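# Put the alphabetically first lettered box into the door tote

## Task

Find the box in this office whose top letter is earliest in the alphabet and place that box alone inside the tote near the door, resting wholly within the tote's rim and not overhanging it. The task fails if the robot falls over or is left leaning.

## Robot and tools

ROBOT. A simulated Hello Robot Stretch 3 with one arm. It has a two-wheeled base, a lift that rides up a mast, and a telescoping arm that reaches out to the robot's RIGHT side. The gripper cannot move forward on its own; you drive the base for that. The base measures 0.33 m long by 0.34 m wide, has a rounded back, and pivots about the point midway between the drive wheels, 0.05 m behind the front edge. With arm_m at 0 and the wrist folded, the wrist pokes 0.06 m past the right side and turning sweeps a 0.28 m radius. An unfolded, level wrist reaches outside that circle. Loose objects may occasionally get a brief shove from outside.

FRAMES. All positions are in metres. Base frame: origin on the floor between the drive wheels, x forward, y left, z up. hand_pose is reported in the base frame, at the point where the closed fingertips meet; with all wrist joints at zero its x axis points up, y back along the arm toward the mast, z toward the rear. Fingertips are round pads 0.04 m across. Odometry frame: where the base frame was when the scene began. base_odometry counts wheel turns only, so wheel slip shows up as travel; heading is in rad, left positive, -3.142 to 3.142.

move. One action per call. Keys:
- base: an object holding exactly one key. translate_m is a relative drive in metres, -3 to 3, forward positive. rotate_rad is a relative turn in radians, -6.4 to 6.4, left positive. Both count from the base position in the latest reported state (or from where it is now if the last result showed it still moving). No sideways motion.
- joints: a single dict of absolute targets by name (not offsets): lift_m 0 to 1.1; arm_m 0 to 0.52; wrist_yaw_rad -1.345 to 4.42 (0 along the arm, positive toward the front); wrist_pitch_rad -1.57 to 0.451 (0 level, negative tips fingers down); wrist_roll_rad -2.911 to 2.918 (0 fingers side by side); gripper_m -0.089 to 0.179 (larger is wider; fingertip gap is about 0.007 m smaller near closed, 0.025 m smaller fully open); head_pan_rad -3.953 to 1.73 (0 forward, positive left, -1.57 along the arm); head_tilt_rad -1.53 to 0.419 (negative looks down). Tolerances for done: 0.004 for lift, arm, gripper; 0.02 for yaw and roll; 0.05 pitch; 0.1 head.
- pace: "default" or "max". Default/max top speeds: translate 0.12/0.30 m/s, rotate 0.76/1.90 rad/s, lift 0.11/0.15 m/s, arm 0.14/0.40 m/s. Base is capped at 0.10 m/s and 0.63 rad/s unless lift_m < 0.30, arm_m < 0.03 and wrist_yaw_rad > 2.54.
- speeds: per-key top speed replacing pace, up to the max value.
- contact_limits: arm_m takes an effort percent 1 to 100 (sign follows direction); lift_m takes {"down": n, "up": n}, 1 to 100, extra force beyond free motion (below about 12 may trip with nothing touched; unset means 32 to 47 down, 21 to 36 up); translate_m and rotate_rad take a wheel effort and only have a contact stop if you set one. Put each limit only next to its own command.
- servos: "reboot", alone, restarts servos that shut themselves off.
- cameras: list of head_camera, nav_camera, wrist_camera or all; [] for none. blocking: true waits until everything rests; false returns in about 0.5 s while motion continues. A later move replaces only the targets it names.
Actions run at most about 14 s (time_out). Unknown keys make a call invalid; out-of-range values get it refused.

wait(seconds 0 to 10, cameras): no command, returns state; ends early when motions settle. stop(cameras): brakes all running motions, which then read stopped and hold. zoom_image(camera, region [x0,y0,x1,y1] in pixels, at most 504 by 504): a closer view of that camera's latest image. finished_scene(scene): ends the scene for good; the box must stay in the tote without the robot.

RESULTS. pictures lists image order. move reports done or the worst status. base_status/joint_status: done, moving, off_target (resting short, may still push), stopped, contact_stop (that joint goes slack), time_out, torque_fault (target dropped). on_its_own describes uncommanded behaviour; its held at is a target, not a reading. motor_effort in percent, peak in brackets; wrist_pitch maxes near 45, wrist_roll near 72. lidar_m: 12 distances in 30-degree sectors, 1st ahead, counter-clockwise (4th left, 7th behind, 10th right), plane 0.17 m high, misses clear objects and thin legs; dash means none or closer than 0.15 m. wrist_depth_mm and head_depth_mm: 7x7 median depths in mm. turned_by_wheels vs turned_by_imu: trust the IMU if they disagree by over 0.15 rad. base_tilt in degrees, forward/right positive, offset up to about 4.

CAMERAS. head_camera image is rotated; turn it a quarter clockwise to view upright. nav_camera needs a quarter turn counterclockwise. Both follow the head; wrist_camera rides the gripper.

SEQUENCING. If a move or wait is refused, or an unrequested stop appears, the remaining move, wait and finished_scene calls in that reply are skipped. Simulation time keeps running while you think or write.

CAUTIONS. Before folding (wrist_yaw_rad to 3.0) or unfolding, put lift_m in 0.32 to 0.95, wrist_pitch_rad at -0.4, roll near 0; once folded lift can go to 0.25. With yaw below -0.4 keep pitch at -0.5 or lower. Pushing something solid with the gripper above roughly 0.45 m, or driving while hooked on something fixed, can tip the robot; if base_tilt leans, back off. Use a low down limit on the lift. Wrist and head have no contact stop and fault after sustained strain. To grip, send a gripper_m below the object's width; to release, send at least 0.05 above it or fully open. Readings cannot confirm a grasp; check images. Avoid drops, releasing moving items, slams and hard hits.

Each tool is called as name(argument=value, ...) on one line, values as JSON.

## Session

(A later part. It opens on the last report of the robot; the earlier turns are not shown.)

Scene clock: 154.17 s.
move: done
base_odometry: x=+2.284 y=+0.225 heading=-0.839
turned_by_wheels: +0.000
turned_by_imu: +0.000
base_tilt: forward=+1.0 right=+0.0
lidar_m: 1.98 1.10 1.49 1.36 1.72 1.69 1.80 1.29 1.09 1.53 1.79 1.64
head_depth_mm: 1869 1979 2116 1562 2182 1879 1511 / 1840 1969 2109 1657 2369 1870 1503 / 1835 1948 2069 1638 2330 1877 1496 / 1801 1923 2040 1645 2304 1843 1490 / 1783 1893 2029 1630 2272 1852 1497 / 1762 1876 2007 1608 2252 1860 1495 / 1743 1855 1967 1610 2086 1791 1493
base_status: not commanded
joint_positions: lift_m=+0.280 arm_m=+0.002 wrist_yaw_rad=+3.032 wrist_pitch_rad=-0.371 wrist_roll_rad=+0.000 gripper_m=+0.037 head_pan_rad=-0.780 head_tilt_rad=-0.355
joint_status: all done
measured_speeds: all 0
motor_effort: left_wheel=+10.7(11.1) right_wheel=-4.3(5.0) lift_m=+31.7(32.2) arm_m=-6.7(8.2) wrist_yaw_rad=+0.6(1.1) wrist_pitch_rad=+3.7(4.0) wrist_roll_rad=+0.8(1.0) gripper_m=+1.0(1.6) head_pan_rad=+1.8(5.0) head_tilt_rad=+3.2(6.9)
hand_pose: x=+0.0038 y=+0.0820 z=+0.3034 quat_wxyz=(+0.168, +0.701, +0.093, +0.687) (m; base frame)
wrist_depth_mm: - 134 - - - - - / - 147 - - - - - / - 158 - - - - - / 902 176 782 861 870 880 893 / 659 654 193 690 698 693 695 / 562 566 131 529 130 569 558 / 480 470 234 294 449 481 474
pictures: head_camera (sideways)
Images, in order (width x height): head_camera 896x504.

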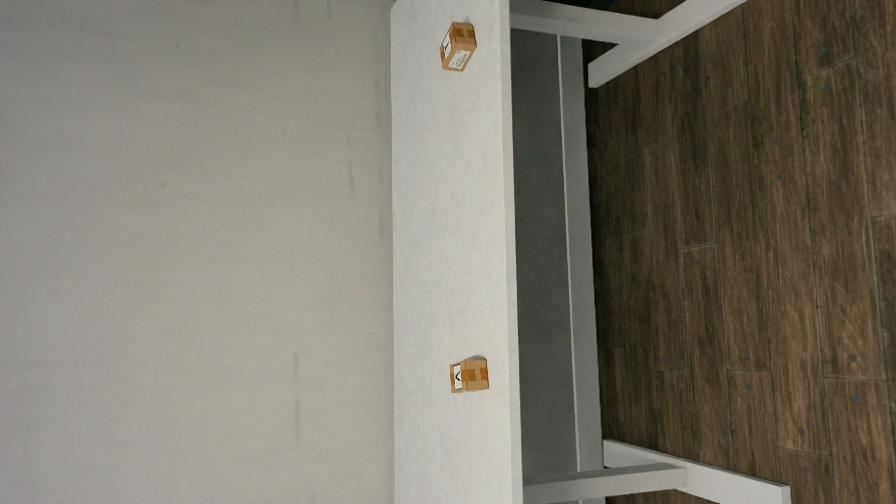

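move(base={"rotate_rad": -0.548}, pace="max", cameras=[])

move(base={"translate_m": 0.925}, joints={"head_pan_rad": 0.0, "head_tilt_rad": -0.6}, pace="max", cameras=["head_camera", "nav_camera"])

Scene clock: 185.13 s.
move: done
base_odometry: x=+2.284 y=+0.225 heading=-1.387
turned_by_wheels: -0.548
turned_by_imu: -0.544
base_tilt: forward=+1.1 right=-0.1
lidar_m: 1.64 2.02 1.10 1.49 1.36 1.73 1.70 1.78 1.29 1.09 1.53 1.79
head_depth_mm: 1386 1537 1602 1804 1564 1785 1479 / 1315 1418 1511 1665 1734 1779 1514 / 1978 2067 1599 1627 1757 1815 1514 / 2149 2279 2403 2354 2356 1882 1501 / 2041 2149 2299 1908 2235 1872 1500 / 1955 2057 2210 1764 2427 1886 1497 / 1880 1939 2047 1627 2264 1864 1490
base_status: done
joint_positions: lift_m=+0.280 arm_m=+0.002 wrist_yaw_rad=+3.032 wrist_pitch_rad=-0.371 wrist_roll_rad=+0.000 gripper_m=+0.037 head_pan_rad=-0.750 head_tilt_rad=-0.350
joint_status: not commanded
measured_speeds: all 0
motor_effort: left_wheel=+8.8(18.6) right_wheel=-8.5(14.7) lift_m=+30.8(32.0) arm_m=-3.8(3.8) wrist_yaw_rad=+0.9(1.2) wrist_pitch_rad=+3.5(4.0) wrist_roll_rad=+0.8(1.0) gripper_m=-0.7(1.1) head_pan_rad=+2.5(3.5) head_tilt_rad=+2.3(4.3)
hand_pose: x=+0.0038 y=+0.0820 z=+0.3034 quat_wxyz=(+0.168, +0.701, +0.093, +0.687) (m; base frame)
wrist_depth_mm: - 135 - - - - - / - 147 - - - - - / - 158 - - - - - / 884 177 793 914 912 899 909 / 681 668 193 704 694 695 686 / 565 561 131 530 129 556 566 / 477 477 233 293 447 481 479
pictures: none
No camera images: "cameras" was empty.

Scene clock: 189.57 s.
move: done
base_odometry: x=+2.454 y=-0.684 heading=-1.387
turned_by_wheels: +0.000
turned_by_imu: -0.001
base_tilt: forward=+1.1 right=-0.2
lidar_m: 1.14 0.75 1.48 1.44 1.52 2.06 2.61 1.97 1.31 1.14 1.11 1.18
head_depth_mm: 941 1034 1148 1003 796 659 575 / 953 1051 1162 1004 797 657 585 / 966 1062 1179 1007 796 639 598 / 973 1075 1180 1004 792 625 598 / 985 1082 1201 1005 790 655 1191 / 995 1100 1206 997 792 654 1182 / 1009 1118 1226 1004 790 653 1205
base_status: done
joint_positions: lift_m=+0.280 arm_m=+0.002 wrist_yaw_rad=+3.032 wrist_pitch_rad=-0.371 wrist_roll_rad=+0.000 gripper_m=+0.037 head_pan_rad=+0.001 head_tilt_rad=-0.600
joint_status: all done
measured_speeds: all 0
motor_effort: left_wheel=+7.2(20.6) right_wheel=+0.4(8.5) lift_m=+26.8(30.8) arm_m=-11.9(12.0) wrist_yaw_rad=+0.6(1.4) wrist_pitch_rad=+3.6(4.0) wrist_roll_rad=+0.8(1.1) gripper_m=-0.3(1.2) head_pan_rad=-4.1(5.0) head_tilt_rad=-2.3(6.5)
hand_pose: x=+0.0038 y=+0.0820 z=+0.3034 quat_wxyz=(+0.168, +0.701, +0.092, +0.687) (m; base frame)
wrist_depth_mm: - 135 - - - - - / - 147 - - - - - / - 158 - - - - - / 876 175 800 871 906 891 903 / 686 662 193 690 681 688 675 / 550 556 131 535 130 570 527 / 480 473 232 290 449 477 480
pictures: head_camera (sideways), nav_camera (sideways)
Images, in order (width x height): head_camera 896x504, nav_camera 672x504.

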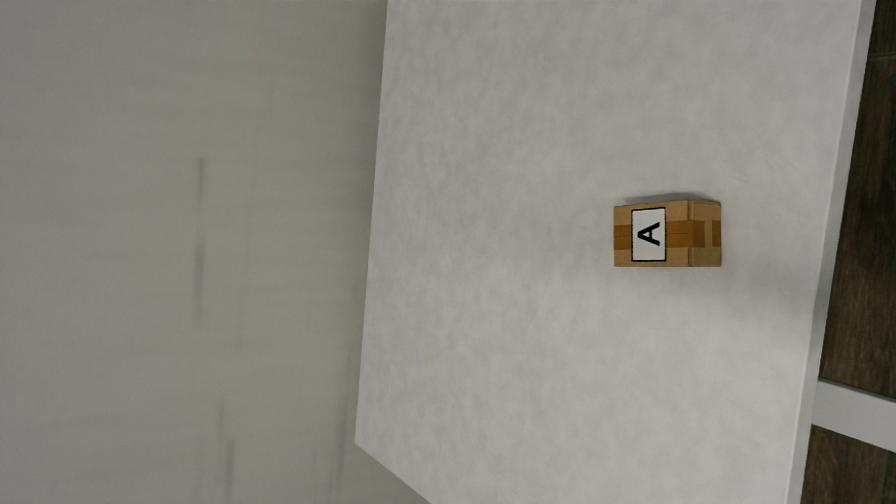

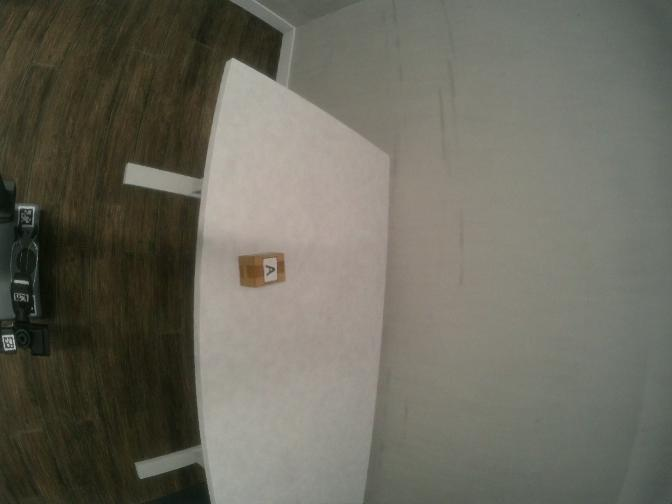

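move(base={"rotate_rad": 1.632}, joints={"lift_m": 0.94, "wrist_pitch_rad": -0.4, "head_pan_rad": -1.57, "head_tilt_rad": -0.6}, pace="max", cameras=[])

move(joints={"wrist_yaw_rad": 0, "wrist_pitch_rad": -0.4, "wrist_roll_rad": 0}, pace="max", cameras=[])

move(joints={"wrist_pitch_rad": -1.2, "gripper_m": 0.179, "arm_m": 0.117}, pace="max", cameras=["wrist_camera", "head_camera"])

Scene clock: 205.87 s.
move: done
base_odometry: x=+2.454 y=-0.684 heading=+0.245
turned_by_wheels: +1.632
turned_by_imu: +1.627
base_tilt: forward=+1.1 right=-0.3
lidar_m: 1.44 1.16 2.06 2.61 2.05 1.31 1.14 1.11 1.16 1.15 0.75 1.47
head_depth_mm: 946 1041 1150 1010 823 - - / 958 1053 1170 1006 797 - - / 974 1072 1190 1003 792 - - / 987 1086 1197 1001 793 - - / 1002 1105 1223 1000 791 - - / 1018 1127 1237 1004 792 672 - / 1035 1145 1284 1002 790 654 1240
base_status: done
joint_positions: lift_m=+0.940 arm_m=+0.002 wrist_yaw_rad=+3.032 wrist_pitch_rad=-0.416 wrist_roll_rad=+0.000 gripper_m=+0.037 head_pan_rad=-1.571 head_tilt_rad=-0.600
joint_status: all done
measured_speeds: all 0
motor_effort: left_wheel=-7.2(14.6) right_wheel=+9.7(15.7) lift_m=+31.0(34.0) arm_m=-20.6(22.9) wrist_yaw_rad=+0.5(1.5) wrist_pitch_rad=+2.7(5.9) wrist_roll_rad=+0.9(1.1) gripper_m=+0.4(1.4) head_pan_rad=+3.1(4.8) head_tilt_rad=-2.1(4.5)
hand_pose: x=+0.0032 y=+0.0766 z=+0.9532 quat_wxyz=(+0.184, +0.698, +0.108, +0.683) (m; base frame)
wrist_depth_mm: - 135 - - - - - / - 148 - - - - 941 / - 161 - - - - - / - 183 208 - - - - / - - 202 - - - - / - - 131 - 129 - - / - - 245 - - - -
pictures: none
No camera images: "cameras" was empty.

Scene clock: 207.70 s.
move: done
base_odometry: x=+2.454 y=-0.684 heading=+0.245
turned_by_wheels: +0.000
turned_by_imu: +0.000
base_tilt: forward=+0.9 right=+0.1
lidar_m: 1.44 1.16 2.06 2.61 2.05 1.31 1.14 1.11 1.17 1.15 0.75 1.47
head_depth_mm: 951 1035 1151 1011 822 - - / 959 1061 1170 1007 821 - - / 972 1074 1187 1009 878 - - / 987 1087 1190 1004 818 641 1188 / 1006 1105 1221 1003 794 655 1217 / 1017 1123 1233 1001 790 656 1206 / 1034 1149 1284 996 790 655 1239
base_status: not commanded
joint_positions: lift_m=+0.940 arm_m=+0.002 wrist_yaw_rad=+0.003 wrist_pitch_rad=-0.416 wrist_roll_rad=+0.000 gripper_m=+0.037 head_pan_rad=-1.570 head_tilt_rad=-0.600
joint_status: all done
measured_speeds: all 0
motor_effort: left_wheel=-7.4(7.7) right_wheel=+9.9(10.3) lift_m=+30.2(31.1) arm_m=-18.9(20.6) wrist_yaw_rad=-2.1(6.0) wrist_pitch_rad=+3.0(5.9) wrist_roll_rad=+0.9(2.7) gripper_m=+0.3(1.1) head_pan_rad=+2.2(4.4) head_tilt_rad=-2.6(3.6)
hand_pose: x=-0.0208 y=-0.3714 z=+0.9532 quat_wxyz=(+0.692, +0.147, -0.691, -0.145) (m; base frame)
wrist_depth_mm: 932 895 868 866 816 816 768 / - 937 929 909 900 882 840 / - - 996 996 951 931 904 / - - - - - - - / - - - - 149 - - / - - 128 150 128 - - / - - 104 333 - - -
pictures: none
No camera images: "cameras" was empty.

Scene clock: 209.67 s.
move: done
base_odometry: x=+2.454 y=-0.684 heading=+0.245
turned_by_wheels: +0.000
turned_by_imu: +0.000
base_tilt: forward=+0.9 right=-0.1
lidar_m: 1.44 1.16 2.05 2.61 2.05 1.31 1.13 1.11 1.17 1.15 0.75 1.47
head_depth_mm: 951 1038 1136 - - 615 576 / 959 1053 1162 - - 428 587 / 975 1072 1185 1092 - 301 586 / 989 1087 1198 1005 770 611 1191 / 1006 1108 1217 1000 791 625 1207 / 1017 1121 1232 1004 793 655 1208 / 1038 1148 1282 996 791 656 1231
base_status: not commanded
joint_positions: lift_m=+0.940 arm_m=+0.117 wrist_yaw_rad=+0.003 wrist_pitch_rad=-1.201 wrist_roll_rad=+0.000 gripper_m=+0.179 head_pan_rad=-1.570 head_tilt_rad=-0.600
joint_status: all done
measured_speeds: all 0
motor_effort: left_wheel=-7.3(7.6) right_wheel=+9.7(10.0) lift_m=+29.2(30.2) arm_m=+21.7(25.2) wrist_yaw_rad=-1.6(2.3) wrist_pitch_rad=+0.1(4.7) wrist_roll_rad=+0.8(1.1) gripper_m=+0.7(95.1) head_pan_rad=+2.4(4.2) head_tilt_rad=-1.4(3.3)
hand_pose: x=-0.0214 y=-0.3321 z=+0.8311 quat_wxyz=(+0.584, +0.400, -0.582, -0.399) (m; base frame)
wrist_depth_mm: - - - 271 - - - / - - - 263 - - - / - - - 265 300 299 299 / 299 295 294 294 291 293 291 / - 290 289 282 282 280 278 / 115 142 991 964 995 136 123 / - 955 962 840 965 934 110
pictures: head_camera (sideways), wrist_camera
Images, in order (width x height): head_camera 896x504, wrist_camera 644x364.

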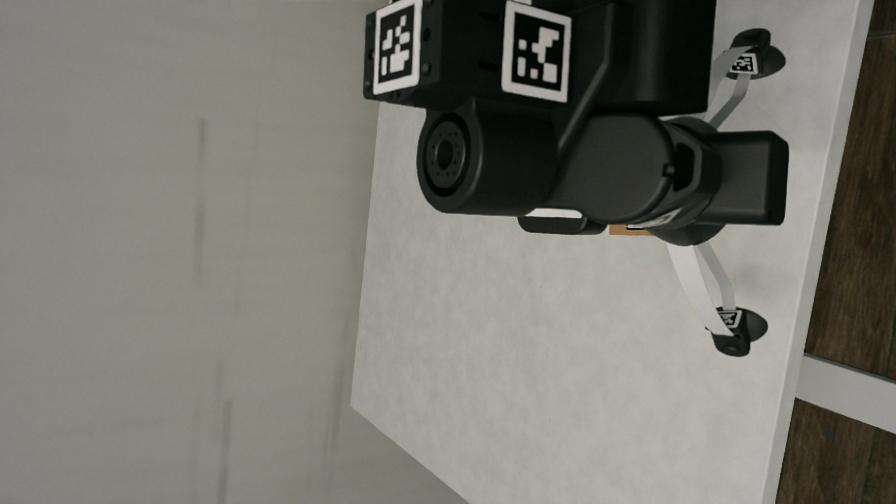

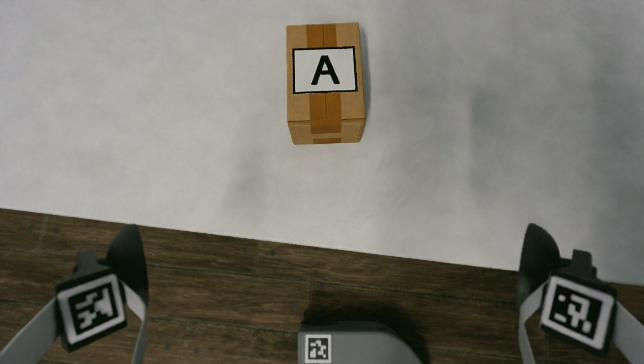

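move(joints={"arm_m": 0.15}, contact_limits={"arm_m": 40}, cameras=[])

move(joints={"lift_m": 0.84}, contact_limits={"lift_m": {"down": 20}}, cameras=["wrist_camera"])

Scene clock: 226.33 s.
move: done
base_odometry: x=+2.454 y=-0.684 heading=+0.245
turned_by_wheels: +0.000
turned_by_imu: +0.001
base_tilt: forward=+0.9 right=-0.1
lidar_m: 1.44 1.16 2.05 2.61 2.05 1.31 1.13 1.11 1.17 1.15 0.75 1.47
head_depth_mm: 949 1038 1123 318 - 643 587 / 962 1054 1154 - 289 613 587 / 974 1072 1184 288 289 331 598 / 990 1091 1191 1001 773 627 1195 / 1006 1106 1215 1004 791 625 1215 / 1021 1125 1235 1000 791 654 1206 / 1030 1152 1286 1000 791 654 1244
base_status: not commanded
joint_positions: lift_m=+0.940 arm_m=+0.150 wrist_yaw_rad=+0.003 wrist_pitch_rad=-1.202 wrist_roll_rad=+0.000 gripper_m=+0.179 head_pan_rad=-1.570 head_tilt_rad=-0.600
joint_status: all done
measured_speeds: all 0
motor_effort: left_wheel=-7.3(7.6) right_wheel=+9.4(10.1) lift_m=+27.1(28.0) arm_m=+23.0(25.3) wrist_yaw_rad=-1.7(2.2) wrist_pitch_rad=-0.1(0.5) wrist_roll_rad=+0.7(1.1) gripper_m=+0.6(1.0) head_pan_rad=+2.2(3.6) head_tilt_rad=-2.3(2.4)
contact_limits: arm_m 40 (drawing in: default 39, maximum 55; extending or still: default 49, maximum 70)
hand_pose: x=-0.0214 y=-0.3649 z=+0.8310 quat_wxyz=(+0.584, +0.401, -0.582, -0.399) (m; base frame)
wrist_depth_mm: - - - - - - - / - - - 258 - - - / - - - 250 300 301 301 / 296 296 294 287 292 289 292 / 285 283 280 283 281 283 278 / 116 142 994 275 274 270 123 / - 965 961 957 936 924 111
pictures: none
No camera images: "cameras" was empty.

Scene clock: 228.07 s.
move: done
base_odometry: x=+2.454 y=-0.684 heading=+0.245
turned_by_wheels: +0.000
turned_by_imu: +0.000
base_tilt: forward=+0.9 right=-0.1
lidar_m: 1.44 1.15 2.06 2.60 2.05 1.31 1.14 1.11 1.17 1.14 0.75 1.46
head_depth_mm: 946 1038 1150 1007 339 326 564 / 958 1057 1173 1010 320 332 574 / 973 1072 1189 1009 343 346 585 / 994 1088 1193 1002 794 643 1199 / 1004 1106 1217 1005 792 654 1218 / 1021 1126 1235 1001 790 656 1205 / 1034 1141 1287 993 789 653 1237
base_status: not commanded
joint_positions: lift_m=+0.840 arm_m=+0.150 wrist_yaw_rad=+0.003 wrist_pitch_rad=-1.202 wrist_roll_rad=+0.000 gripper_m=+0.179 head_pan_rad=-1.570 head_tilt_rad=-0.600
joint_status: all done
measured_speeds: all 0
motor_effort: left_wheel=-7.2(7.5) right_wheel=+9.5(10.0) lift_m=+20.3(26.4) arm_m=+21.8(23.3) wrist_yaw_rad=-1.7(2.2) wrist_pitch_rad=+0.3(0.4) wrist_roll_rad=+0.8(1.0) gripper_m=-0.4(1.0) head_pan_rad=+2.7(3.6) head_tilt_rad=-2.1(2.6)
contact_limits: arm_m 40 (drawing in: default 39, maximum 55; extending or still: default 49, maximum 70); lift_m down 20 (down: maximum 72; up: maximum 65)
hand_pose: x=-0.0214 y=-0.3648 z=+0.7310 quat_wxyz=(+0.584, +0.401, -0.582, -0.400) (m; base frame)
wrist_depth_mm: 215 214 213 153 211 211 211 / 208 206 205 148 201 203 201 / 199 198 197 180 193 195 194 / 191 190 189 189 188 188 187 / 182 182 182 181 181 181 179 / 116 138 178 176 175 173 119 / - 869 863 849 851 845 111
pictures: wrist_camera
Images, in order (width x height): wrist_camera 644x364.

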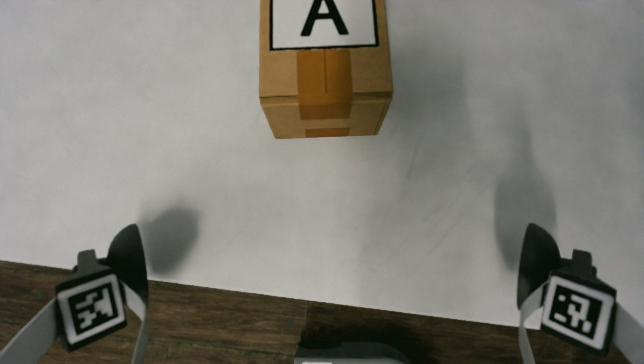

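move(joints={"arm_m": 0.263}, contact_limits={"arm_m": 40}, cameras=["wrist_camera"])

move(joints={"gripper_m": 0.02}, cameras=["wrist_camera"])

Scene clock: 235.47 s.
move: done
base_odometry: x=+2.454 y=-0.684 heading=+0.245
turned_by_wheels: +0.000
turned_by_imu: +0.001
base_tilt: forward=+1.1 right=-0.2
lidar_m: 1.44 1.16 2.06 2.61 2.05 1.31 1.13 1.11 1.17 1.15 0.75 1.47
head_depth_mm: 945 1038 1151 418 348 613 587 / 961 1051 1165 423 430 641 585 / 976 1072 1185 437 443 628 600 / 983 1091 1198 1006 769 639 1190 / 1005 1109 1220 1002 791 654 1215 / 1022 1126 1235 1000 790 655 1204 / 1035 1140 1281 999 790 656 1237
base_status: not commanded
joint_positions: lift_m=+0.840 arm_m=+0.263 wrist_yaw_rad=+0.003 wrist_pitch_rad=-1.202 wrist_roll_rad=+0.000 gripper_m=+0.179 head_pan_rad=-1.570 head_tilt_rad=-0.600
joint_status: all done
measured_speeds: all 0
motor_effort: left_wheel=-7.1(7.6) right_wheel=+9.2(10.0) lift_m=+24.0(24.0) arm_m=+21.9(25.3) wrist_yaw_rad=-1.7(2.1) wrist_pitch_rad=+0.2(0.6) wrist_roll_rad=+0.8(1.0) gripper_m=+0.5(1.3) head_pan_rad=+2.1(3.5) head_tilt_rad=-0.4(2.5)
contact_limits: arm_m 40 (drawing in: default 39, maximum 55; extending or still: default 49, maximum 70); lift_m down 20 (down: maximum 72; up: maximum 65)
hand_pose: x=-0.0214 y=-0.4778 z=+0.7310 quat_wxyz=(+0.584, +0.401, -0.582, -0.400) (m; base frame)
wrist_depth_mm: 214 214 214 212 211 211 209 / 206 206 204 203 203 203 202 / 198 197 197 196 195 194 193 / 190 189 187 136 187 188 187 / 183 183 180 131 180 181 180 / 116 138 175 127 173 173 119 / - 170 169 122 167 168 111
pictures: wrist_camera
Images, in order (width x height): wrist_camera 644x364.

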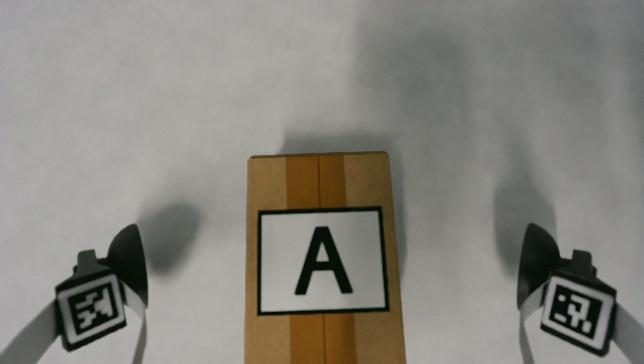

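Scene clock: 237.60 s.
move: done
base_odometry: x=+2.454 y=-0.684 heading=+0.245
turned_by_wheels: +0.000
turned_by_imu: +0.000
base_tilt: forward=+0.8 right=-0.1
lidar_m: 1.44 1.16 2.06 2.60 2.05 1.31 1.13 1.11 1.17 1.15 0.75 1.47
head_depth_mm: 945 1038 1143 417 347 614 589 / 962 1053 1173 421 430 657 586 / 973 1068 1188 435 442 631 599 / 992 1092 1197 1003 772 641 1191 / 1007 1105 1218 1003 791 656 1213 / 1019 1130 1240 1000 789 657 1205 / 1036 1145 1286 1005 790 655 1236
base_status: not commanded
joint_positions: lift_m=+0.840 arm_m=+0.263 wrist_yaw_rad=+0.003 wrist_pitch_rad=-1.194 wrist_roll_rad=+0.000 gripper_m=+0.021 head_pan_rad=-1.570 head_tilt_rad=-0.600
joint_status: all done
measured_speeds: all 0
motor_effort: left_wheel=-6.9(7.5) right_wheel=+8.5(9.9) lift_m=+16.8(24.9) arm_m=+14.1(21.9) wrist_yaw_rad=-1.4(2.2) wrist_pitch_rad=-1.1(1.5) wrist_roll_rad=+1.0(1.1) gripper_m=-24.0(99.5) head_pan_rad=+2.6(3.7) head_tilt_rad=-0.5(2.1)
contact_limits: arm_m 40 (drawing in: default 39, maximum 55; extending or still: default 49, maximum 70); lift_m down 20 (down: maximum 72; up: maximum 65)
hand_pose: x=-0.0214 y=-0.4797 z=+0.7316 quat_wxyz=(+0.585, +0.399, -0.584, -0.397) (m; base frame)
wrist_depth_mm: 220 221 218 217 216 214 212 / 211 209 209 208 207 205 206 / 201 200 200 200 198 198 197 / 193 191 190 139 189 189 189 / 186 184 156 133 153 181 181 / 179 178 129 129 128 176 176 / 172 113 130 124 168 170 169
pictures: wrist_camera
Images, in order (width x height): wrist_camera 644x364.

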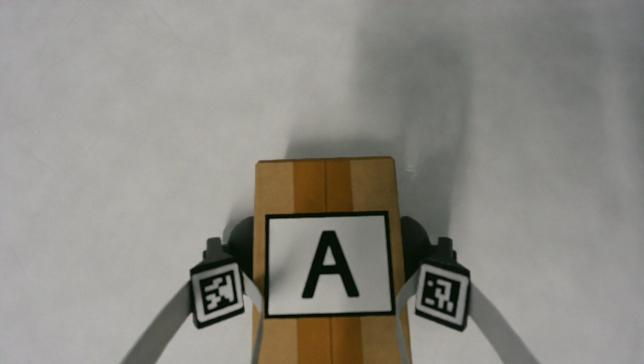

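move(joints={"lift_m": 0.90}, cameras=["wrist_camera"])

move(base={"rotate_rad": 1.824}, joints={"arm_m": 0.0, "head_pan_rad": -0.1, "head_tilt_rad": -0.45}, speeds={"arm_m": 0.25}, cameras=["wrist_camera"])

Scene clock: 252.30 s.
move: done
base_odometry: x=+2.454 y=-0.684 heading=+0.245
turned_by_wheels: +0.000
turned_by_imu: +0.001
base_tilt: forward=+1.0 right=-0.2
lidar_m: 1.44 1.16 2.06 2.60 2.05 1.31 1.14 1.11 1.17 1.15 0.75 1.47
head_depth_mm: 950 1038 1096 352 774 659 587 / 958 1051 389 387 773 658 585 / 974 1071 1154 402 450 626 599 / 989 1086 1196 1001 768 656 1197 / 1000 1102 1213 1001 793 655 1211 / 1020 1127 1230 1002 791 656 1206 / 1036 1145 1285 1002 789 653 1239
base_status: not commanded
joint_positions: lift_m=+0.900 arm_m=+0.263 wrist_yaw_rad=+0.003 wrist_pitch_rad=-1.205 wrist_roll_rad=+0.000 gripper_m=+0.024 head_pan_rad=-1.570 head_tilt_rad=-0.600
joint_status: all done
measured_speeds: all 0
motor_effort: left_wheel=-6.7(7.0) right_wheel=+8.5(9.2) lift_m=+31.9(33.8) arm_m=-2.2(2.7) wrist_yaw_rad=-1.8(2.1) wrist_pitch_rad=+0.5(1.8) wrist_roll_rad=+0.8(0.9) gripper_m=-11.7(12.9) head_pan_rad=+2.3(3.0) head_tilt_rad=-0.4(1.7)
contact_limits: arm_m 40 (drawing in: default 39, maximum 55; extending or still: default 49, maximum 70)
hand_pose: x=-0.0214 y=-0.4772 z=+0.7908 quat_wxyz=(+0.583, +0.401, -0.582, -0.400) (m; base frame)
wrist_depth_mm: 284 286 282 285 283 281 278 / 275 271 272 273 269 269 267 / 265 260 262 260 256 260 255 / 253 254 251 144 247 249 249 / 245 245 242 139 152 240 237 / 237 237 128 135 131 232 230 / 228 105 224 131 221 223 222
pictures: wrist_camera
Images, in order (width x height): wrist_camera 644x364.

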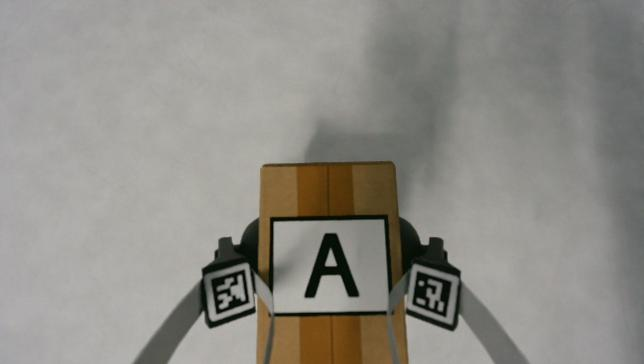

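Scene clock: 256.30 s.
move: done
base_odometry: x=+2.454 y=-0.684 heading=+2.068
turned_by_wheels: +1.823
turned_by_imu: +1.818
base_tilt: forward=+0.9 right=-0.2
lidar_m: 2.62 1.31 1.54 1.14 1.11 1.15 0.75 1.39 1.44 1.16 1.74 2.61
head_depth_mm: 2160 2316 2506 2686 2165 1689 1403 / 2256 2412 2585 2742 2171 1694 1397 / 2296 2477 2692 2832 2135 1684 1397 / 2355 2543 2734 2884 2126 1680 1382 / 2440 2634 2850 2936 2141 1664 1389 / 2494 2721 2948 2945 2121 1685 1385 / 2585 2760 2935 2114 2066 1678 1387
base_status: done
joint_positions: lift_m=+0.900 arm_m=+0.002 wrist_yaw_rad=+0.003 wrist_pitch_rad=-1.205 wrist_roll_rad=+0.000 gripper_m=+0.024 head_pan_rad=-0.097 head_tilt_rad=-0.450
joint_status: all done
joint sent to its limit — arm_m, lower limit.
measured_speeds: all 0
motor_effort: left_wheel=-10.0(14.0) right_wheel=+11.9(17.2) lift_m=+26.7(31.9) arm_m=-20.4(25.4) wrist_yaw_rad=-2.0(2.3) wrist_pitch_rad=+0.8(1.1) wrist_roll_rad=+0.9(1.1) gripper_m=-12.9(12.9) head_pan_rad=-4.3(4.4) head_tilt_rad=+4.6(6.1)
hand_pose: x=-0.0214 y=-0.2159 z=+0.7908 quat_wxyz=(+0.583, +0.402, -0.582, -0.400) (m; base frame)
wrist_depth_mm: - - - - - - - / - - - - - - - / - - - - - - - / - - - 145 - 993 - / 992 991 162 139 152 972 981 / 964 - 129 135 131 915 916 / 935 105 131 131 131 902 887
pictures: wrist_camera
Images, in order (width x height): wrist_camera 644x364.

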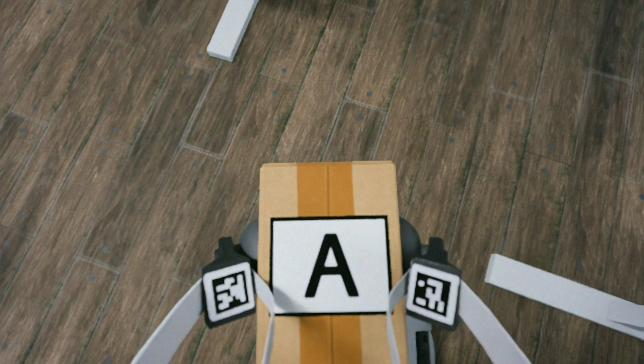

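move(base={"translate_m": 1.09}, joints={"lift_m": 0.5, "gripper_m": 0.02}, cameras=["wrist_camera"])

move(base={"translate_m": 1.09}, cameras=["wrist_camera", "nav_camera"])

Scene clock: 272.10 s.
move: done
base_odometry: x=+1.934 y=+0.273 heading=+2.068
turned_by_wheels: +0.000
turned_by_imu: +0.001
base_tilt: forward=+1.0 right=-0.1
lidar_m: 1.59 0.97 1.23 0.81 1.42 1.77 1.84 2.00 1.42 1.54 1.77 1.58
head_depth_mm: 1298 1392 1517 1633 1772 1691 1401 / 1346 1437 1546 1687 1845 1684 1402 / 1372 1475 1589 1739 1901 1677 1386 / 1412 1517 1648 1793 1932 1674 1395 / 1453 1569 1701 1869 2002 1682 1386 / 1499 1618 1766 1924 2066 1671 1380 / 1542 1668 1826 2006 2105 1675 1378
base_status: done
joint_positions: lift_m=+0.500 arm_m=+0.002 wrist_yaw_rad=+0.003 wrist_pitch_rad=-1.205 wrist_roll_rad=+0.000 gripper_m=+0.021 head_pan_rad=-0.100 head_tilt_rad=-0.450
joint_status: all done
measured_speeds: all 0
motor_effort: left_wheel=+3.2(12.3) right_wheel=+7.1(17.3) lift_m=+20.5(22.4) arm_m=-4.6(17.2) wrist_yaw_rad=-1.9(2.3) wrist_pitch_rad=+0.7(1.1) wrist_roll_rad=+0.8(1.1) gripper_m=-19.8(40.0) head_pan_rad=-2.4(5.2) head_tilt_rad=+2.6(4.4)
hand_pose: x=-0.0214 y=-0.2159 z=+0.3908 quat_wxyz=(+0.583, +0.402, -0.582, -0.400) (m; base frame)
wrist_depth_mm: 668 673 675 655 653 648 640 / 655 646 635 641 641 644 634 / 636 614 621 613 611 604 605 / 602 598 591 145 587 575 590 / 578 567 162 139 152 558 568 / 556 543 128 135 131 544 543 / 542 105 132 130 132 523 521
pictures: wrist_camera
Images, in order (width x height): wrist_camera 644x364.

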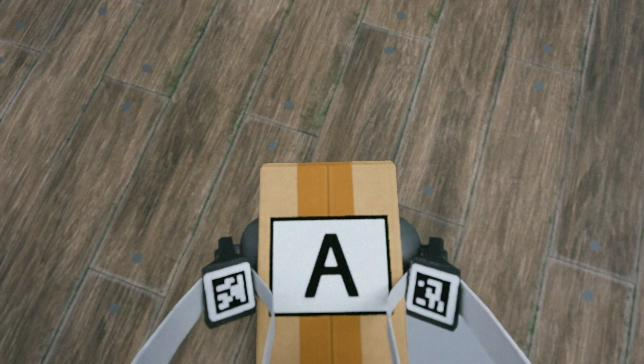

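Scene clock: 284.10 s.
move: done
base_odometry: x=+1.413 y=+1.231 heading=+2.068
turned_by_wheels: +0.000
turned_by_imu: -0.001
base_tilt: forward=+0.9 right=-0.1
lidar_m: 0.56 0.68 1.27 0.72 0.66 1.35 2.92 2.23 1.68 1.02 0.63 0.56
head_depth_mm: 432 462 498 538 588 645 713 / 442 475 513 555 607 669 745 / 454 489 528 575 629 697 780 / 468 503 545 595 654 726 821 / 481 518 562 618 683 759 857 / 495 534 582 640 708 796 903 / 511 552 605 664 739 833 953
base_status: done
joint_positions: lift_m=+0.500 arm_m=+0.002 wrist_yaw_rad=+0.003 wrist_pitch_rad=-1.205 wrist_roll_rad=+0.000 gripper_m=+0.021 head_pan_rad=-0.100 head_tilt_rad=-0.450
joint_status: not commanded
measured_speeds: all 0
motor_effort: left_wheel=+8.4(13.6) right_wheel=+2.1(13.8) lift_m=+21.4(21.6) arm_m=+8.7(8.7) wrist_yaw_rad=-2.0(2.3) wrist_pitch_rad=+0.6(1.2) wrist_roll_rad=+0.8(1.1) gripper_m=-20.0(20.4) head_pan_rad=-2.3(4.4) head_tilt_rad=+2.0(4.5)
hand_pose: x=-0.0214 y=-0.2159 z=+0.3908 quat_wxyz=(+0.583, +0.402, -0.582, -0.400) (m; base frame)
wrist_depth_mm: 521 660 657 671 657 652 654 / 544 631 641 642 644 641 631 / 565 617 630 608 613 612 602 / 586 602 591 144 587 581 593 / 579 583 162 139 152 550 547 / 559 547 129 135 131 526 536 / 540 105 132 131 132 534 525
pictures: nav_camera (sideways), wrist_camera
Images, in order (width x height): nav_camera 672x504, wrist_camera 644x364.

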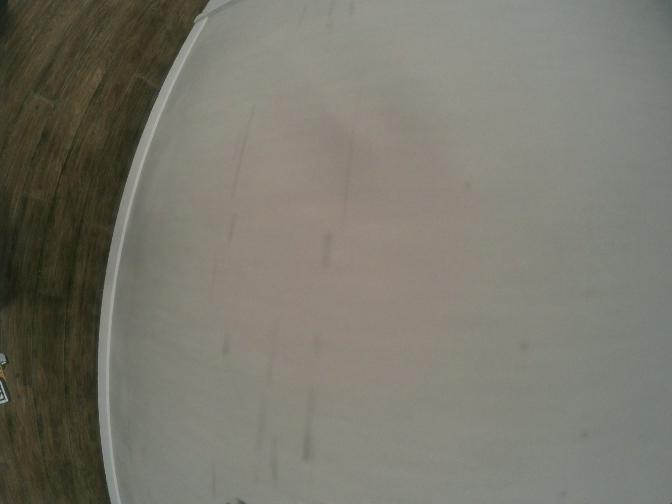

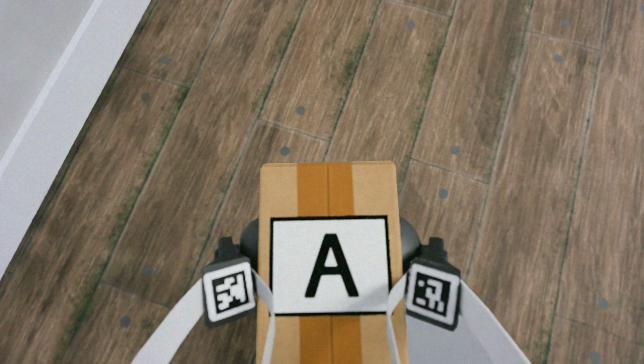

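move(base={"rotate_rad": 1.119}, joints={"head_pan_rad": 0.0, "head_tilt_rad": -0.5}, cameras=[])

move(base={"translate_m": 0.85}, cameras=["head_camera"])

Scene clock: 293.40 s.
move: done
base_odometry: x=+1.413 y=+1.231 heading=-3.096
turned_by_wheels: +1.118
turned_by_imu: +1.116
base_tilt: forward=+1.0 right=-0.2
lidar_m: 1.46 0.66 0.58 1.34 3.22 2.23 1.69 0.94 0.61 0.56 0.57 0.71
head_depth_mm: 1381 1382 1427 1461 1483 1486 1330 / 1876 1885 1937 1957 1881 1607 1350 / 2287 2474 2664 2526 2025 1607 1348 / 2254 2468 2698 2543 2006 1614 1343 / 2256 2440 2684 2639 2004 1597 1336 / 2240 2404 2662 2643 1991 1590 1335 / 2219 2416 2609 2625 2004 1596 1329
base_status: done
joint_positions: lift_m=+0.500 arm_m=+0.002 wrist_yaw_rad=+0.003 wrist_pitch_rad=-1.205 wrist_roll_rad=+0.000 gripper_m=+0.021 head_pan_rad=-0.001 head_tilt_rad=-0.499
joint_status: all done
measured_speeds: all 0
motor_effort: left_wheel=-10.5(14.1) right_wheel=+9.7(16.0) lift_m=+21.6(21.9) arm_m=+7.5(12.7) wrist_yaw_rad=-1.9(2.2) wrist_pitch_rad=+0.7(1.1) wrist_roll_rad=+0.8(1.1) gripper_m=-18.3(20.1) head_pan_rad=+2.9(4.1) head_tilt_rad=-3.1(4.4)
hand_pose: x=-0.0214 y=-0.2159 z=+0.3908 quat_wxyz=(+0.583, +0.402, -0.582, -0.400) (m; base frame)
wrist_depth_mm: 461 473 507 539 551 573 606 / 550 578 628 623 622 621 617 / 610 602 613 612 615 608 605 / 603 591 606 144 581 595 586 / 584 570 163 139 152 566 552 / 556 559 128 135 130 550 540 / 533 105 132 131 132 517 523
pictures: none
No camera images: "cameras" was empty.

Scene clock: 303.03 s.
move: done
base_odometry: x=+0.564 y=+1.193 heading=-3.096
turned_by_wheels: +0.000
turned_by_imu: +0.000
base_tilt: forward=+1.1 right=-0.3
lidar_m: 1.10 1.79 2.23 0.51 0.52 0.64 2.53 0.75 0.49 0.45 0.45 0.56
head_depth_mm: 1078 1088 1097 1104 1117 1131 1153 / 1514 1549 1465 1521 1550 1529 1346 / 1532 1663 1818 2002 1993 1612 1341 / 1526 1673 1811 1994 1932 1601 1341 / 1504 1640 1804 1975 1993 1597 1335 / 1508 1625 1775 1985 2012 1605 1334 / 1494 1628 1775 1942 1986 1589 1339
base_status: done
joint_positions: lift_m=+0.500 arm_m=+0.002 wrist_yaw_rad=+0.003 wrist_pitch_rad=-1.205 wrist_roll_rad=+0.000 gripper_m=+0.021 head_pan_rad=+0.000 head_tilt_rad=-0.500
joint_status: not commanded
measured_speeds: all 0
motor_effort: left_wheel=+3.1(12.6) right_wheel=+7.4(15.0) lift_m=+22.3(22.5) arm_m=-22.3(22.7) wrist_yaw_rad=-1.7(2.1) wrist_pitch_rad=+0.7(1.2) wrist_roll_rad=+0.7(1.1) gripper_m=-18.7(20.5) head_pan_rad=+3.9(4.7) head_tilt_rad=-3.4(4.0)
hand_pose: x=-0.0214 y=-0.2159 z=+0.3908 quat_wxyz=(+0.583, +0.402, -0.582, -0.400) (m; base frame)
wrist_depth_mm: 305 317 336 354 379 401 423 / 384 402 426 460 494 541 541 / 507 522 544 596 614 596 591 / 595 592 604 144 576 588 591 / 578 567 162 139 152 565 569 / 545 552 129 135 132 550 533 / 528 105 132 130 132 519 525
pictures: head_camera (sideways)
Images, in order (width x height): head_camera 896x504.

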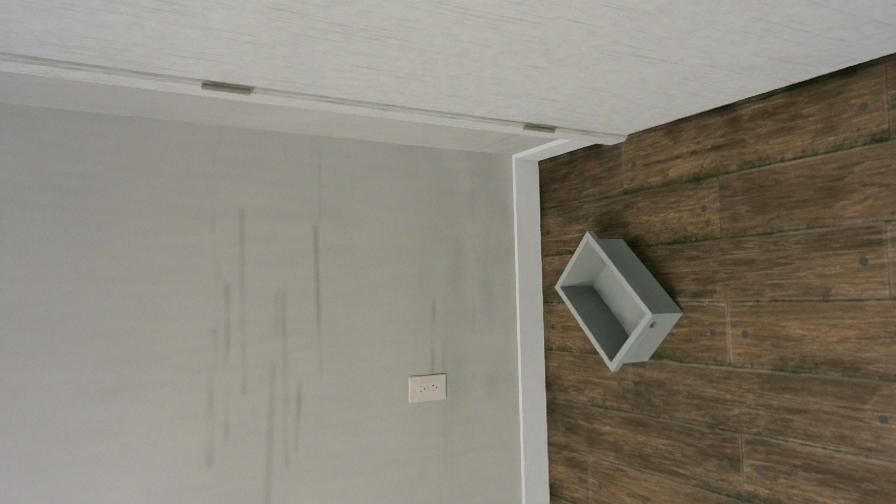

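move(base={"translate_m": 0.88}, cameras=[])

move(base={"rotate_rad": 1.944}, joints={"head_pan_rad": -1.57, "head_tilt_rad": -0.8}, cameras=["wrist_camera", "head_camera"])

Scene clock: 334.30 s.
move: done
base_odometry: x=-0.315 y=+1.153 heading=-3.096
turned_by_wheels: +0.000
turned_by_imu: +0.000
base_tilt: forward=+1.0 right=+0.0
lidar_m: 0.84 0.92 1.15 2.36 1.36 1.04 3.41 0.55 0.33 0.31 0.31 0.39
head_depth_mm: 768 810 826 828 843 770 802 / 766 835 914 997 1093 1181 1200 / 767 829 908 1005 1120 1271 1337 / 758 822 903 993 1112 1259 1342 / 752 818 893 986 1101 1247 1344 / 749 814 890 978 1086 1233 1319 / 745 806 881 970 1077 1220 1315
base_status: done
joint_positions: lift_m=+0.500 arm_m=+0.002 wrist_yaw_rad=+0.003 wrist_pitch_rad=-1.205 wrist_roll_rad=+0.000 gripper_m=+0.021 head_pan_rad=+0.000 head_tilt_rad=-0.500
joint_status: not commanded
measured_speeds: all 0
motor_effort: left_wheel=+8.3(12.7) right_wheel=+2.0(14.7) lift_m=+23.4(23.5) arm_m=-21.1(22.0) wrist_yaw_rad=-2.0(2.4) wrist_pitch_rad=+0.3(1.2) wrist_roll_rad=+0.8(1.2) gripper_m=-19.0(20.5) head_pan_rad=+3.6(5.0) head_tilt_rad=-1.3(3.6)
hand_pose: x=-0.0214 y=-0.2159 z=+0.3908 quat_wxyz=(+0.583, +0.402, -0.582, -0.400) (m; base frame)
wrist_depth_mm: 131 132 138 147 156 162 174 / 155 169 173 189 203 219 224 / 210 220 239 266 293 313 442 / 301 336 333 144 443 573 589 / 576 572 156 139 152 571 564 / 549 551 128 135 131 551 537 / 541 105 132 131 132 526 523
pictures: none
No camera images: "cameras" was empty.

Scene clock: 338.47 s.
move: done
base_odometry: x=-0.315 y=+1.153 heading=-1.153
turned_by_wheels: +1.943
turned_by_imu: +1.937
base_tilt: forward=+0.8 right=-0.2
lidar_m: 1.79 1.03 1.17 0.72 0.37 0.31 0.31 0.35 0.57 0.91 1.03 1.70
head_depth_mm: 774 874 1002 1173 1412 1314 1167 / 793 895 1036 1226 1427 1318 1166 / 815 924 1072 1274 1466 1279 1169 / 838 955 1111 1323 1496 1288 1126 / 858 988 1152 1392 1523 1291 1163 / 888 1022 1204 1455 1512 1320 1166 / 915 1053 1253 1534 1512 1314 1161
base_status: done
joint_positions: lift_m=+0.500 arm_m=+0.002 wrist_yaw_rad=+0.003 wrist_pitch_rad=-1.205 wrist_roll_rad=+0.000 gripper_m=+0.021 head_pan_rad=-1.572 head_tilt_rad=-0.803
joint_status: all done
measured_speeds: all 0
motor_effort: left_wheel=-10.0(14.5) right_wheel=+10.8(16.0) lift_m=+23.5(23.8) arm_m=-22.1(22.8) wrist_yaw_rad=-1.7(2.1) wrist_pitch_rad=+0.7(1.1) wrist_roll_rad=+0.8(1.1) gripper_m=-18.8(20.1) head_pan_rad=+3.8(4.8) head_tilt_rad=-1.2(7.4)
hand_pose: x=-0.0214 y=-0.2159 z=+0.3908 quat_wxyz=(+0.583, +0.402, -0.582, -0.400) (m; base frame)
wrist_depth_mm: 676 670 648 626 642 649 544 / 653 646 631 639 627 633 479 / 621 612 609 602 608 607 462 / 591 594 580 144 580 577 434 / 579 574 162 139 151 554 414 / 552 556 128 135 131 537 394 / 531 105 133 131 132 491 390
pictures: head_camera (sideways), wrist_camera
Images, in order (width x height): head_camera 896x504, wrist_camera 644x364.

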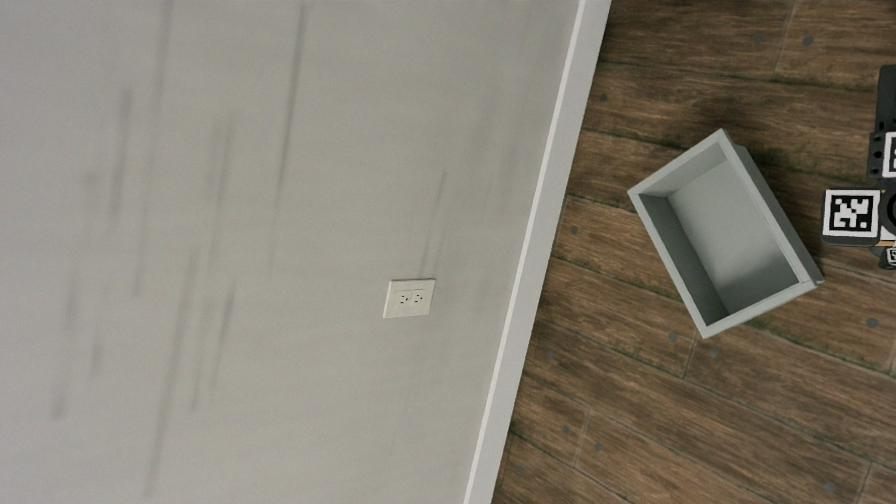

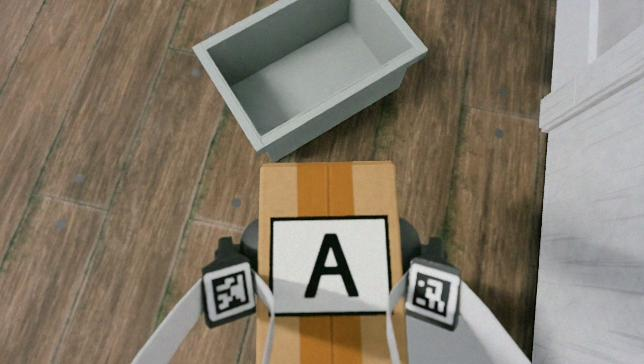

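move(base={"translate_m": 0.022}, joints={"arm_m": 0.322, "gripper_m": 0.02}, cameras=["wrist_camera", "head_camera"])

Scene clock: 361.77 s.
move: done
base_odometry: x=-0.306 y=+1.133 heading=-1.153
turned_by_wheels: +0.000
turned_by_imu: +0.001
base_tilt: forward=+1.2 right=-0.2
lidar_m: 1.78 1.02 1.13 0.77 0.39 0.33 0.33 0.37 0.61 0.92 1.04 1.70
head_depth_mm: 777 875 1002 1177 1411 1318 1165 / 798 901 1041 1221 711 590 519 / 820 929 1073 1280 707 1289 1165 / 841 958 1111 1326 1467 1270 1148 / 869 996 1156 1411 1506 1319 1163 / 892 1025 1202 1466 1510 1314 1165 / 920 1061 1258 1539 1510 1320 1161
base_status: done
joint_positions: lift_m=+0.500 arm_m=+0.322 wrist_yaw_rad=+0.003 wrist_pitch_rad=-1.206 wrist_roll_rad=+0.000 gripper_m=+0.021 head_pan_rad=-1.570 head_tilt_rad=-0.800
joint_status: all done
measured_speeds: all 0
motor_effort: left_wheel=+1.6(6.7) right_wheel=+10.2(13.6) lift_m=+24.1(24.2) arm_m=+22.5(25.8) wrist_yaw_rad=-2.0(2.2) wrist_pitch_rad=+1.0(1.4) wrist_roll_rad=+0.8(1.1) gripper_m=-19.3(20.4) head_pan_rad=+2.0(4.4) head_tilt_rad=+1.0(2.1)
hand_pose: x=-0.0214 y=-0.5359 z=+0.3907 quat_wxyz=(+0.583, +0.402, -0.581, -0.401) (m; base frame)
wrist_depth_mm: 672 678 654 576 546 513 477 / 649 644 643 636 623 596 552 / 616 620 619 615 603 611 586 / 595 587 591 144 584 595 570 / 585 572 162 139 152 558 561 / 551 541 129 135 131 536 517 / 532 105 132 131 132 519 518
pictures: head_camera (sideways), wrist_camera
Images, in order (width x height): head_camera 896x504, wrist_camera 644x364.

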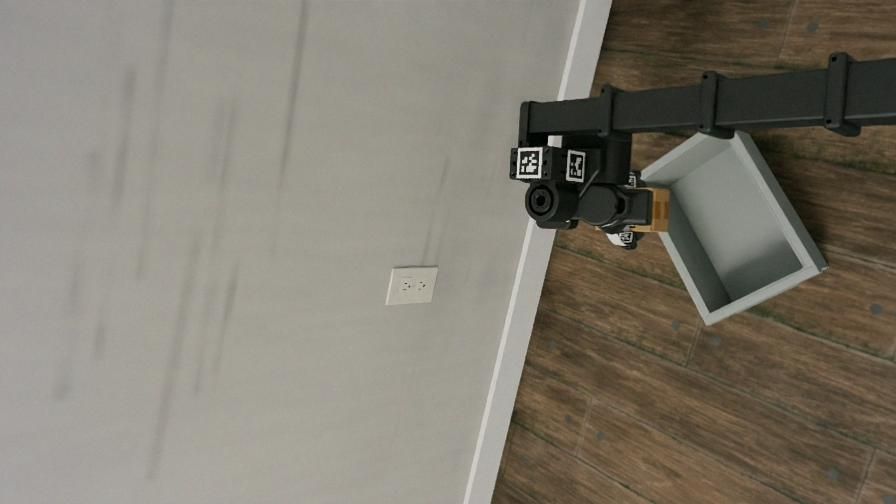

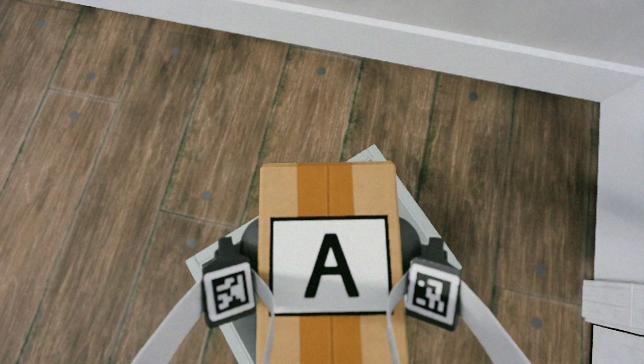

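move(joints={"arm_m": 0.314, "lift_m": 0.26}, contact_limits={"lift_m": {"down": 20}}, cameras=["wrist_camera", "head_camera"])

Scene clock: 369.10 s.
move: done
base_odometry: x=-0.306 y=+1.133 heading=-1.153
turned_by_wheels: +0.000
turned_by_imu: +0.001
base_tilt: forward=+0.9 right=-0.1
lidar_m: 1.78 1.01 1.13 0.77 0.40 0.33 0.33 0.37 0.61 0.48 1.04 1.71
head_depth_mm: 778 878 1004 1180 1414 1315 1168 / 798 900 1038 1224 1433 1289 1129 / 819 929 1079 1286 1473 882 1144 / 841 959 1116 1336 1508 1266 1144 / 866 991 1159 1392 1512 1312 1166 / 895 1021 1206 1464 1517 1314 1164 / 922 1063 1264 1542 1515 1315 1166
base_status: not commanded
joint_positions: lift_m=+0.260 arm_m=+0.314 wrist_yaw_rad=+0.003 wrist_pitch_rad=-1.206 wrist_roll_rad=+0.000 gripper_m=+0.021 head_pan_rad=-1.570 head_tilt_rad=-0.800
joint_status: all done
measured_speeds: all 0
motor_effort: left_wheel=+1.6(1.9) right_wheel=+10.4(11.1) lift_m=+21.2(23.1) arm_m=-19.1(24.1) wrist_yaw_rad=-1.8(2.2) wrist_pitch_rad=+1.0(1.3) wrist_roll_rad=+0.7(1.1) gripper_m=-18.8(20.0) head_pan_rad=+3.1(4.3) head_tilt_rad=-0.4(2.1)
contact_limits: lift_m down 20 (down: maximum 72; up: maximum 65)
hand_pose: x=-0.0214 y=-0.5278 z=+0.1507 quat_wxyz=(+0.583, +0.402, -0.581, -0.401) (m; base frame)
wrist_depth_mm: 378 378 380 377 372 374 371 / 365 358 362 239 240 355 357 / 352 347 230 270 311 232 341 / 335 220 230 145 320 226 329 / 205 236 282 139 152 262 315 / 199 249 129 135 131 223 302 / 191 105 275 131 186 190 296
pictures: head_camera (sideways), wrist_camera
Images, in order (width x height): head_camera 896x504, wrist_camera 644x364.

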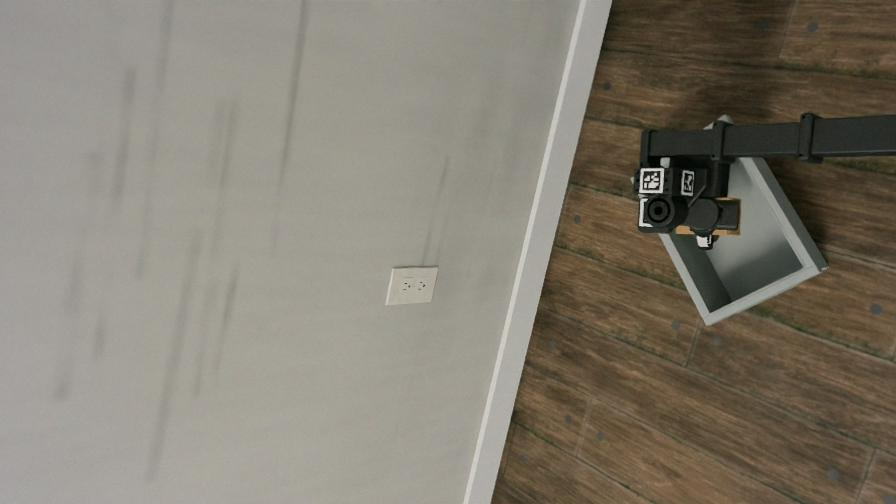

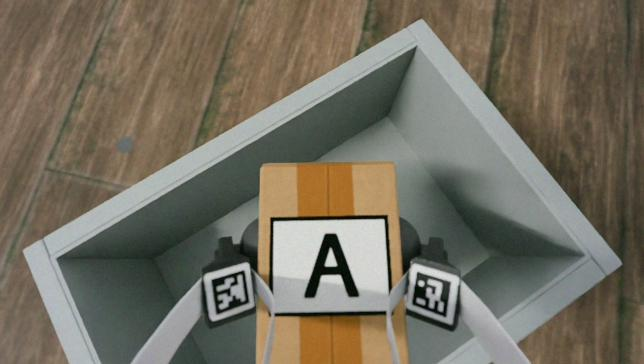

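move(joints={"lift_m": 0.17}, contact_limits={"lift_m": {"down": 20}}, cameras=["wrist_camera"])

move(joints={"lift_m": 0.125}, speeds={"lift_m": 0.03}, contact_limits={"lift_m": {"down": 13}}, cameras=["wrist_camera"])

Scene clock: 378.03 s.
move: done
base_odometry: x=-0.306 y=+1.133 heading=-1.153
turned_by_wheels: +0.000
turned_by_imu: +0.001
base_tilt: forward=+0.9 right=-0.3
lidar_m: 1.78 1.02 1.14 0.77 0.39 0.33 0.33 0.37 0.61 0.92 1.04 1.70
head_depth_mm: 779 874 1004 1180 1407 1321 1166 / 798 899 1040 1226 1435 1321 1152 / 821 927 1072 1276 1471 943 1146 / 843 958 1111 1335 1495 1265 1148 / 870 995 1154 1398 1516 1316 1163 / 894 1026 1200 1458 1507 1324 1165 / 922 1064 1255 1536 1515 1313 1168
base_status: not commanded
joint_positions: lift_m=+0.170 arm_m=+0.314 wrist_yaw_rad=+0.003 wrist_pitch_rad=-1.206 wrist_roll_rad=+0.000 gripper_m=+0.021 head_pan_rad=-1.570 head_tilt_rad=-0.800
joint_status: all done
measured_speeds: all 0
motor_effort: left_wheel=+1.6(1.9) right_wheel=+10.1(10.9) lift_m=+20.2(26.3) arm_m=-12.9(14.8) wrist_yaw_rad=-1.9(2.1) wrist_pitch_rad=+0.7(1.2) wrist_roll_rad=+0.7(1.0) gripper_m=-18.8(20.0) head_pan_rad=+2.4(4.3) head_tilt_rad=+0.8(1.9)
contact_limits: lift_m down 20 (down: maximum 72; up: maximum 65)
hand_pose: x=-0.0214 y=-0.5278 z=+0.0607 quat_wxyz=(+0.583, +0.402, -0.581, -0.401) (m; base frame)
wrist_depth_mm: 272 272 130 150 194 158 130 / 265 125 145 191 242 176 133 / 122 141 185 242 245 196 146 / 146 178 233 144 235 227 160 / 184 228 229 140 151 226 178 / 196 222 128 135 131 217 159 / 174 105 211 130 178 151 125
pictures: wrist_camera
Images, in order (width x height): wrist_camera 644x364.

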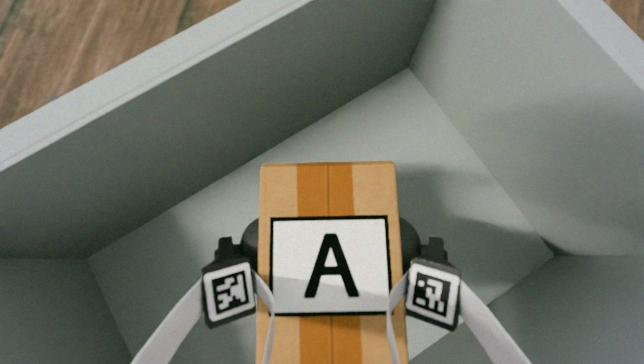

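Scene clock: 379.93 s.
move: contact_stop
base_odometry: x=-0.306 y=+1.133 heading=-1.153
turned_by_wheels: +0.000
turned_by_imu: +0.000
base_tilt: forward=+0.9 right=-0.2
lidar_m: 1.77 1.02 1.13 0.77 0.39 0.33 0.33 0.37 0.61 0.92 1.04 1.71
head_depth_mm: 780 876 1008 1174 1413 1316 1169 / 796 903 1042 1221 1439 1318 1169 / 821 927 1072 1277 1471 973 1114 / 845 963 1114 1337 1495 1268 1152 / 867 991 1163 1392 1519 1316 1160 / 892 1026 1209 1467 1513 1316 1164 / 917 1061 1260 1543 1506 1310 1166
base_status: not commanded
joint_positions: lift_m=+0.129 arm_m=+0.314 wrist_yaw_rad=+0.002 wrist_pitch_rad=-1.198 wrist_roll_rad=+0.000 gripper_m=+0.021 head_pan_rad=-1.570 head_tilt_rad=-0.800
joint_status: lift_m contact_stop (moved -0.041 of -0.045)
measured_speeds: all 0
on_its_own: lift_m is slack since a contact_stop (your +0.125 is given up)
motor_effort: left_wheel=+1.5(2.1) right_wheel=+7.6(11.1) lift_m=+24.4(24.4) arm_m=-10.5(12.6) wrist_yaw_rad=-1.1(2.3) wrist_pitch_rad=-0.9(1.2) wrist_roll_rad=+0.9(1.1) gripper_m=-19.0(20.0) head_pan_rad=+3.7(3.7) head_tilt_rad=+0.7(1.4)
contact_limits: lift_m down 13 (down: maximum 72; up: maximum 65)
hand_pose: x=-0.0215 y=-0.5299 z=+0.0204 quat_wxyz=(+0.585, +0.399, -0.583, -0.398) (m; base frame)
wrist_depth_mm: 87 99 118 145 189 157 121 / 103 115 142 187 210 173 132 / 117 138 179 204 202 194 144 / 142 173 196 144 194 194 159 / 178 189 188 138 149 186 177 / 183 183 129 133 131 180 162 / 176 106 176 129 130 158 130
pictures: wrist_camera
Images, in order (width x height): wrist_camera 644x364.

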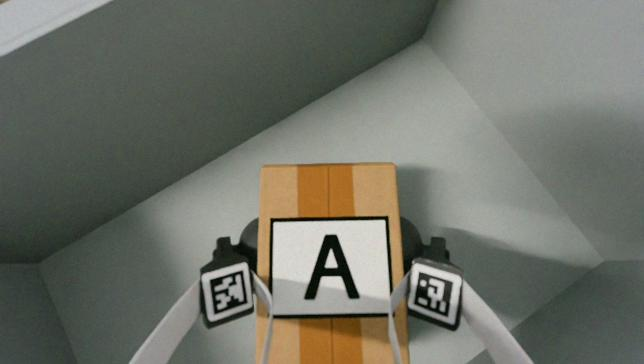

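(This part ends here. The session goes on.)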